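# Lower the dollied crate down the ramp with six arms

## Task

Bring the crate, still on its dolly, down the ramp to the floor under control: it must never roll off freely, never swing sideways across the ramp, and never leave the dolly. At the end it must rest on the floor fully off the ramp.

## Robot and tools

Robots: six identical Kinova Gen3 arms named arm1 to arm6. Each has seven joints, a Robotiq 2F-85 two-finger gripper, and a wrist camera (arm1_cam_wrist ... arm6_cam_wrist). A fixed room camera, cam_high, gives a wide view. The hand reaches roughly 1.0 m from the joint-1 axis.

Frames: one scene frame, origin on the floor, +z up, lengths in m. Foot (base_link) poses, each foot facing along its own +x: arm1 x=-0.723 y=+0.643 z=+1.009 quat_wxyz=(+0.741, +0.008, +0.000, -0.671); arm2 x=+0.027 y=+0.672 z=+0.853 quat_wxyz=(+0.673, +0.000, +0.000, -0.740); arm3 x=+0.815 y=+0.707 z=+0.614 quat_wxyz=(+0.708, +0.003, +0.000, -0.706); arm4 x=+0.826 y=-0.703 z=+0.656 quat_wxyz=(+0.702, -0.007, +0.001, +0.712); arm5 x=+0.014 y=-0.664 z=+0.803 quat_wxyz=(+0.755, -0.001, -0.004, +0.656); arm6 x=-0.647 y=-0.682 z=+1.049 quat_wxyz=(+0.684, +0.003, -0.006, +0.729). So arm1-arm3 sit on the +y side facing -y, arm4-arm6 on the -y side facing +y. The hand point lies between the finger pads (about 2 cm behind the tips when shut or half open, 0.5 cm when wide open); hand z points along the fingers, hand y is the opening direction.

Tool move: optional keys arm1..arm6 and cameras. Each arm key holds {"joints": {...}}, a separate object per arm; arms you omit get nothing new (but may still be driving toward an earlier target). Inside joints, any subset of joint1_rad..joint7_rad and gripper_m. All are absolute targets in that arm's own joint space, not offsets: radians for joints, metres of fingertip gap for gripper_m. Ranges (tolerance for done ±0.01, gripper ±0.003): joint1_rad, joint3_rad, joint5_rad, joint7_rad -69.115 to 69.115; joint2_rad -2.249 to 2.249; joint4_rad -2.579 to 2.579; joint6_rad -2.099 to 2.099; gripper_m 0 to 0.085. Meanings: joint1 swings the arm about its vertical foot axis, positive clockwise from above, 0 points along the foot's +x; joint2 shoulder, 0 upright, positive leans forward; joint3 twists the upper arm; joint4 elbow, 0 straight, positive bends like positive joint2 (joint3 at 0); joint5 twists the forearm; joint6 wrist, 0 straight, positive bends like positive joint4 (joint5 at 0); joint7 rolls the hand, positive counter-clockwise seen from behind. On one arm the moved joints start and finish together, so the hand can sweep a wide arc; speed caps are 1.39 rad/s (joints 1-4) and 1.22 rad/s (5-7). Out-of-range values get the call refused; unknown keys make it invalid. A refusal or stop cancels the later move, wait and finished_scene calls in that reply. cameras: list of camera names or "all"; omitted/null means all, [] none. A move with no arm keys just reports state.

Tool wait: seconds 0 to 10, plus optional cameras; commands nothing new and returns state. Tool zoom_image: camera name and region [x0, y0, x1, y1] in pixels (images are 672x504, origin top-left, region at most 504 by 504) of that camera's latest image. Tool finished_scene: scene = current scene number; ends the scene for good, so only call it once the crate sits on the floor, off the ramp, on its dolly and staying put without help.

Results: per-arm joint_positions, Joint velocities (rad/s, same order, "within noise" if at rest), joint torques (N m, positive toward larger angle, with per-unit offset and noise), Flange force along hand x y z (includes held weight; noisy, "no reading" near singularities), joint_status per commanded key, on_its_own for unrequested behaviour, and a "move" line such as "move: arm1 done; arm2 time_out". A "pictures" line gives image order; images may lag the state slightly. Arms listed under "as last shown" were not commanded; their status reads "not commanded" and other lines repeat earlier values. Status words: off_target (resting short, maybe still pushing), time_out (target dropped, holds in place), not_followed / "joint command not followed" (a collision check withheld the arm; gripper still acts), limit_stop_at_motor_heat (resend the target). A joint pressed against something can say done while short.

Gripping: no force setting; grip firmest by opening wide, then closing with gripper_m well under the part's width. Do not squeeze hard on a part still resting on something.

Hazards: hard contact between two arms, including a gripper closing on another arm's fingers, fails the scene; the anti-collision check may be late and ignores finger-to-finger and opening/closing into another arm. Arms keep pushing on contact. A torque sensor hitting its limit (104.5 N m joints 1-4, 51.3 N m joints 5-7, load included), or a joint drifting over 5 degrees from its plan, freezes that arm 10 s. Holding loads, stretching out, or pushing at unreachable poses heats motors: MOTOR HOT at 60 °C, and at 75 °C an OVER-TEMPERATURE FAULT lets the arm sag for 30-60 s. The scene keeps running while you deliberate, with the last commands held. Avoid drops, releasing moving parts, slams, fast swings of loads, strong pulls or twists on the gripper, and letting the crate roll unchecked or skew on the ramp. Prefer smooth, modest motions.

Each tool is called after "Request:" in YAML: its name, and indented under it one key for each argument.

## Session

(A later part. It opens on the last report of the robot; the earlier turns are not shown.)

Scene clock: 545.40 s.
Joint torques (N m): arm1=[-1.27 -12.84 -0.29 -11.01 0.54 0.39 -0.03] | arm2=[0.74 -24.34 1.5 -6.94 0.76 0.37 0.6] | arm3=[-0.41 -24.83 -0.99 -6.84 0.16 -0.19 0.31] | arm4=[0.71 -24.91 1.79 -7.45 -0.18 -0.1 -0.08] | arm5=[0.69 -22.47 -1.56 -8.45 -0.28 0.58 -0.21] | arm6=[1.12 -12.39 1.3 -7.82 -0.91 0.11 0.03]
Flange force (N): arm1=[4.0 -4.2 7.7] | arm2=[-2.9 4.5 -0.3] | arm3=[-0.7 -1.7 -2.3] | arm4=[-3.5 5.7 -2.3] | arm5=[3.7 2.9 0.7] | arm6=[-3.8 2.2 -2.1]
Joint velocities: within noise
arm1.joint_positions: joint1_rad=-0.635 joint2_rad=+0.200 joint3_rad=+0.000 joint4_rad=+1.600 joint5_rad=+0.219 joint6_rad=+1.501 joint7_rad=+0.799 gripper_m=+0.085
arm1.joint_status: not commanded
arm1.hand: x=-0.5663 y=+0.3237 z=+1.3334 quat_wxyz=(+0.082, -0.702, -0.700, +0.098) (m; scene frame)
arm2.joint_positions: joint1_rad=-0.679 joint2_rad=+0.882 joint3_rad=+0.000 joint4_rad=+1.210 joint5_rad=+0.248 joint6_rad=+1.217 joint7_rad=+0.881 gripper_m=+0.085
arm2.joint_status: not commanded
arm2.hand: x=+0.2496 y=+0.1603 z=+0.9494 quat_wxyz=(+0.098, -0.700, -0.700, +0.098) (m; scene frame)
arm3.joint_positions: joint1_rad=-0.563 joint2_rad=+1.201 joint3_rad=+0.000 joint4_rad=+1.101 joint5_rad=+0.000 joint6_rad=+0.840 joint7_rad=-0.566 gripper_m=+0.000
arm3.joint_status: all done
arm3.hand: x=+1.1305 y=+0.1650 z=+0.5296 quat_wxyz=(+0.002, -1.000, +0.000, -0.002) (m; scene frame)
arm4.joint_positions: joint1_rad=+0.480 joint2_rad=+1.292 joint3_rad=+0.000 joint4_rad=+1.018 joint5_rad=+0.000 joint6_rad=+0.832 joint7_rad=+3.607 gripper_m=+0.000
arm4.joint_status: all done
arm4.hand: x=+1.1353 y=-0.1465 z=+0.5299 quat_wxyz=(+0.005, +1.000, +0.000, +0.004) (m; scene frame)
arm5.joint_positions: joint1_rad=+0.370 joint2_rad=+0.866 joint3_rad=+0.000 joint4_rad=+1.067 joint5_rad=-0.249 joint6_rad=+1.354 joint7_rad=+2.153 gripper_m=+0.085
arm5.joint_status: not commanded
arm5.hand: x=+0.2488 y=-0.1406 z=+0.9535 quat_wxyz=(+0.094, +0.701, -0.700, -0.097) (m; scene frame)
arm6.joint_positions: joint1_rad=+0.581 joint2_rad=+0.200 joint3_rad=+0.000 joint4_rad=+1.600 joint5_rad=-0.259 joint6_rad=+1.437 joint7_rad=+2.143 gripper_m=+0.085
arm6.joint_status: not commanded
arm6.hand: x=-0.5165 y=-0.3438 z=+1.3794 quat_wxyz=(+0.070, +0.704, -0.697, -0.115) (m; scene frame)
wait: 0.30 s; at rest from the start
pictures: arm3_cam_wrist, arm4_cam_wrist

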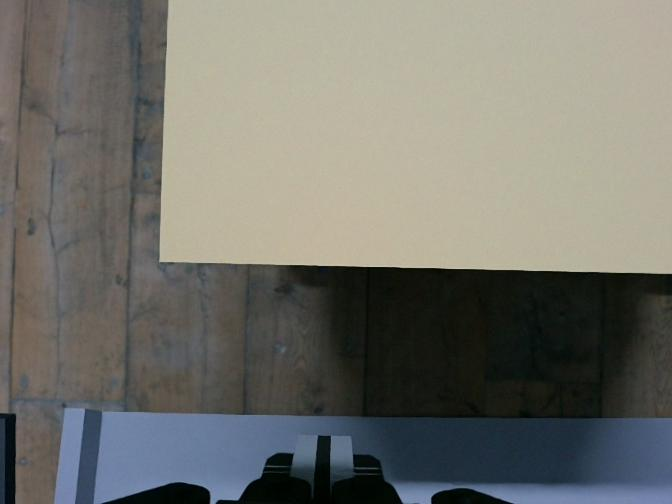

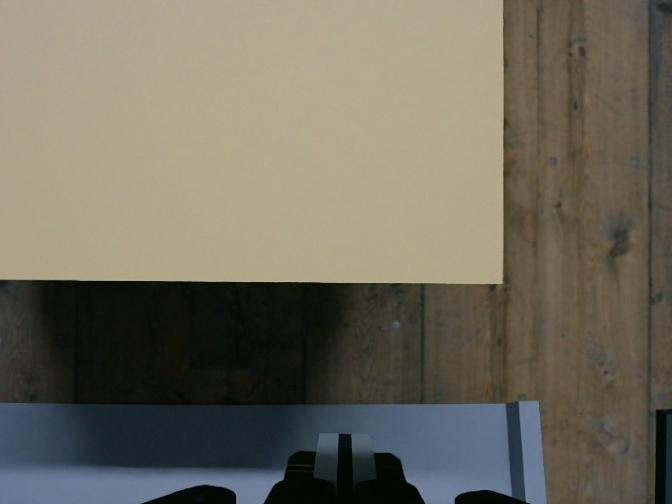

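Request:
wait:
  seconds: 0.3
  cameras: ["arm3_cam_wrist","cam_high"]

Scene clock: 546.33 s.
Joint torques (N m): arm1=[-1.32 -12.78 -0.3 -11.09 0.51 0.42 -0.05] | arm2=[0.76 -24.39 1.45 -6.94 0.8 0.4 0.67] | arm3=[-0.45 -24.84 -0.99 -6.78 0.16 -0.16 0.29] | arm4=[0.71 -24.94 1.78 -7.44 -0.13 -0.12 -0.07] | arm5=[0.58 -22.47 -1.52 -8.46 -0.33 0.66 -0.15] | arm6=[1.12 -12.42 1.27 -7.8 -0.91 0.09 0.03]
Flange force (N): arm1=[4.2 -4.5 8.0] | arm2=[-2.9 4.7 -0.2] | arm3=[-0.6 -1.4 -2.3] | arm4=[-3.4 5.5 -2.2] | arm5=[3.9 2.9 0.9] | arm6=[-3.9 2.2 -2.2]
Joint velocities: within noise
arm1.joint_positions: joint1_rad=-0.635 joint2_rad=+0.200 joint3_rad=+0.000 joint4_rad=+1.600 joint5_rad=+0.219 joint6_rad=+1.501 joint7_rad=+0.799 gripper_m=+0.085
arm1.joint_status: not commanded
arm1.hand: x=-0.5663 y=+0.3237 z=+1.3334 quat_wxyz=(+0.082, -0.702, -0.700, +0.098) (m; scene frame)
arm2.joint_positions: joint1_rad=-0.679 joint2_rad=+0.882 joint3_rad=+0.000 joint4_rad=+1.210 joint5_rad=+0.248 joint6_rad=+1.217 joint7_rad=+0.881 gripper_m=+0.085
arm2.joint_status: not commanded
arm2.hand: x=+0.2496 y=+0.1603 z=+0.9494 quat_wxyz=(+0.098, -0.700, -0.700, +0.098) (m; scene frame)
arm3.joint_positions: joint1_rad=-0.563 joint2_rad=+1.201 joint3_rad=+0.000 joint4_rad=+1.101 joint5_rad=+0.000 joint6_rad=+0.840 joint7_rad=-0.566 gripper_m=+0.000
arm3.joint_status: all done
arm3.hand: x=+1.1305 y=+0.1650 z=+0.5296 quat_wxyz=(+0.002, -1.000, +0.000, -0.002) (m; scene frame)
arm4.joint_positions: joint1_rad=+0.480 joint2_rad=+1.292 joint3_rad=+0.000 joint4_rad=+1.018 joint5_rad=+0.000 joint6_rad=+0.832 joint7_rad=+3.607 gripper_m=+0.000
arm4.joint_status: all done
arm4.hand: x=+1.1353 y=-0.1465 z=+0.5300 quat_wxyz=(+0.005, +1.000, +0.000, +0.004) (m; scene frame)
arm5.joint_positions: joint1_rad=+0.370 joint2_rad=+0.866 joint3_rad=+0.000 joint4_rad=+1.067 joint5_rad=-0.249 joint6_rad=+1.354 joint7_rad=+2.153 gripper_m=+0.085
arm5.joint_status: not commanded
arm5.hand: x=+0.2488 y=-0.1406 z=+0.9535 quat_wxyz=(+0.094, +0.701, -0.700, -0.097) (m; scene frame)
arm6.joint_positions: joint1_rad=+0.581 joint2_rad=+0.200 joint3_rad=+0.000 joint4_rad=+1.600 joint5_rad=-0.259 joint6_rad=+1.437 joint7_rad=+2.143 gripper_m=+0.085
arm6.joint_status: not commanded
arm6.hand: x=-0.5165 y=-0.3438 z=+1.3794 quat_wxyz=(+0.070, +0.704, -0.697, -0.115) (m; scene frame)
wait: 0.30 s; at rest from the start
pictures: arm3_cam_wrist, cam_high

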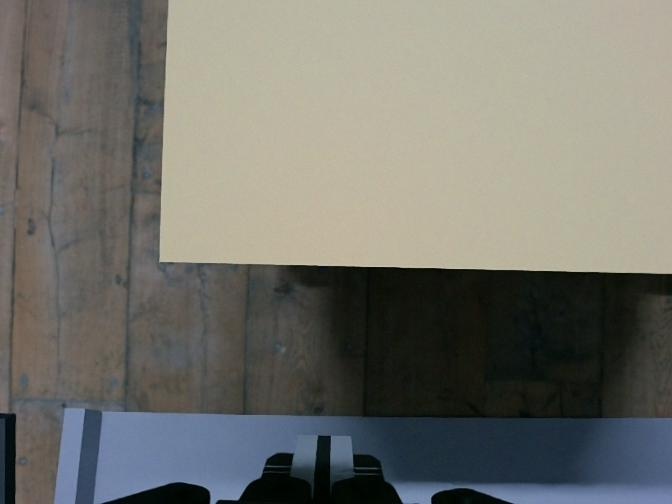

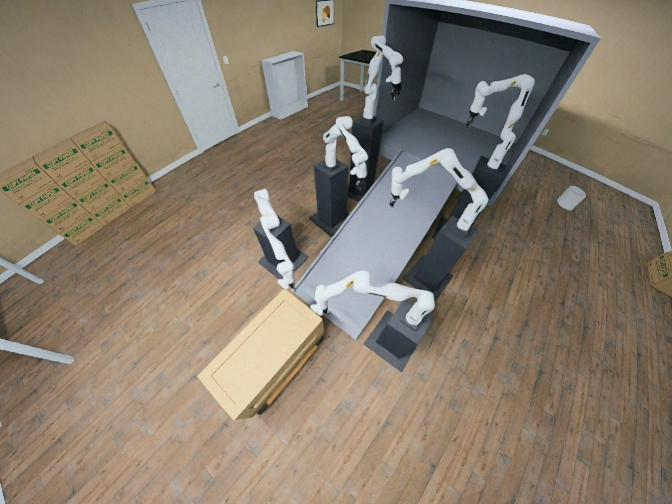

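Request:
finished_scene:
  scene: 1

The scene is finished: the task was done.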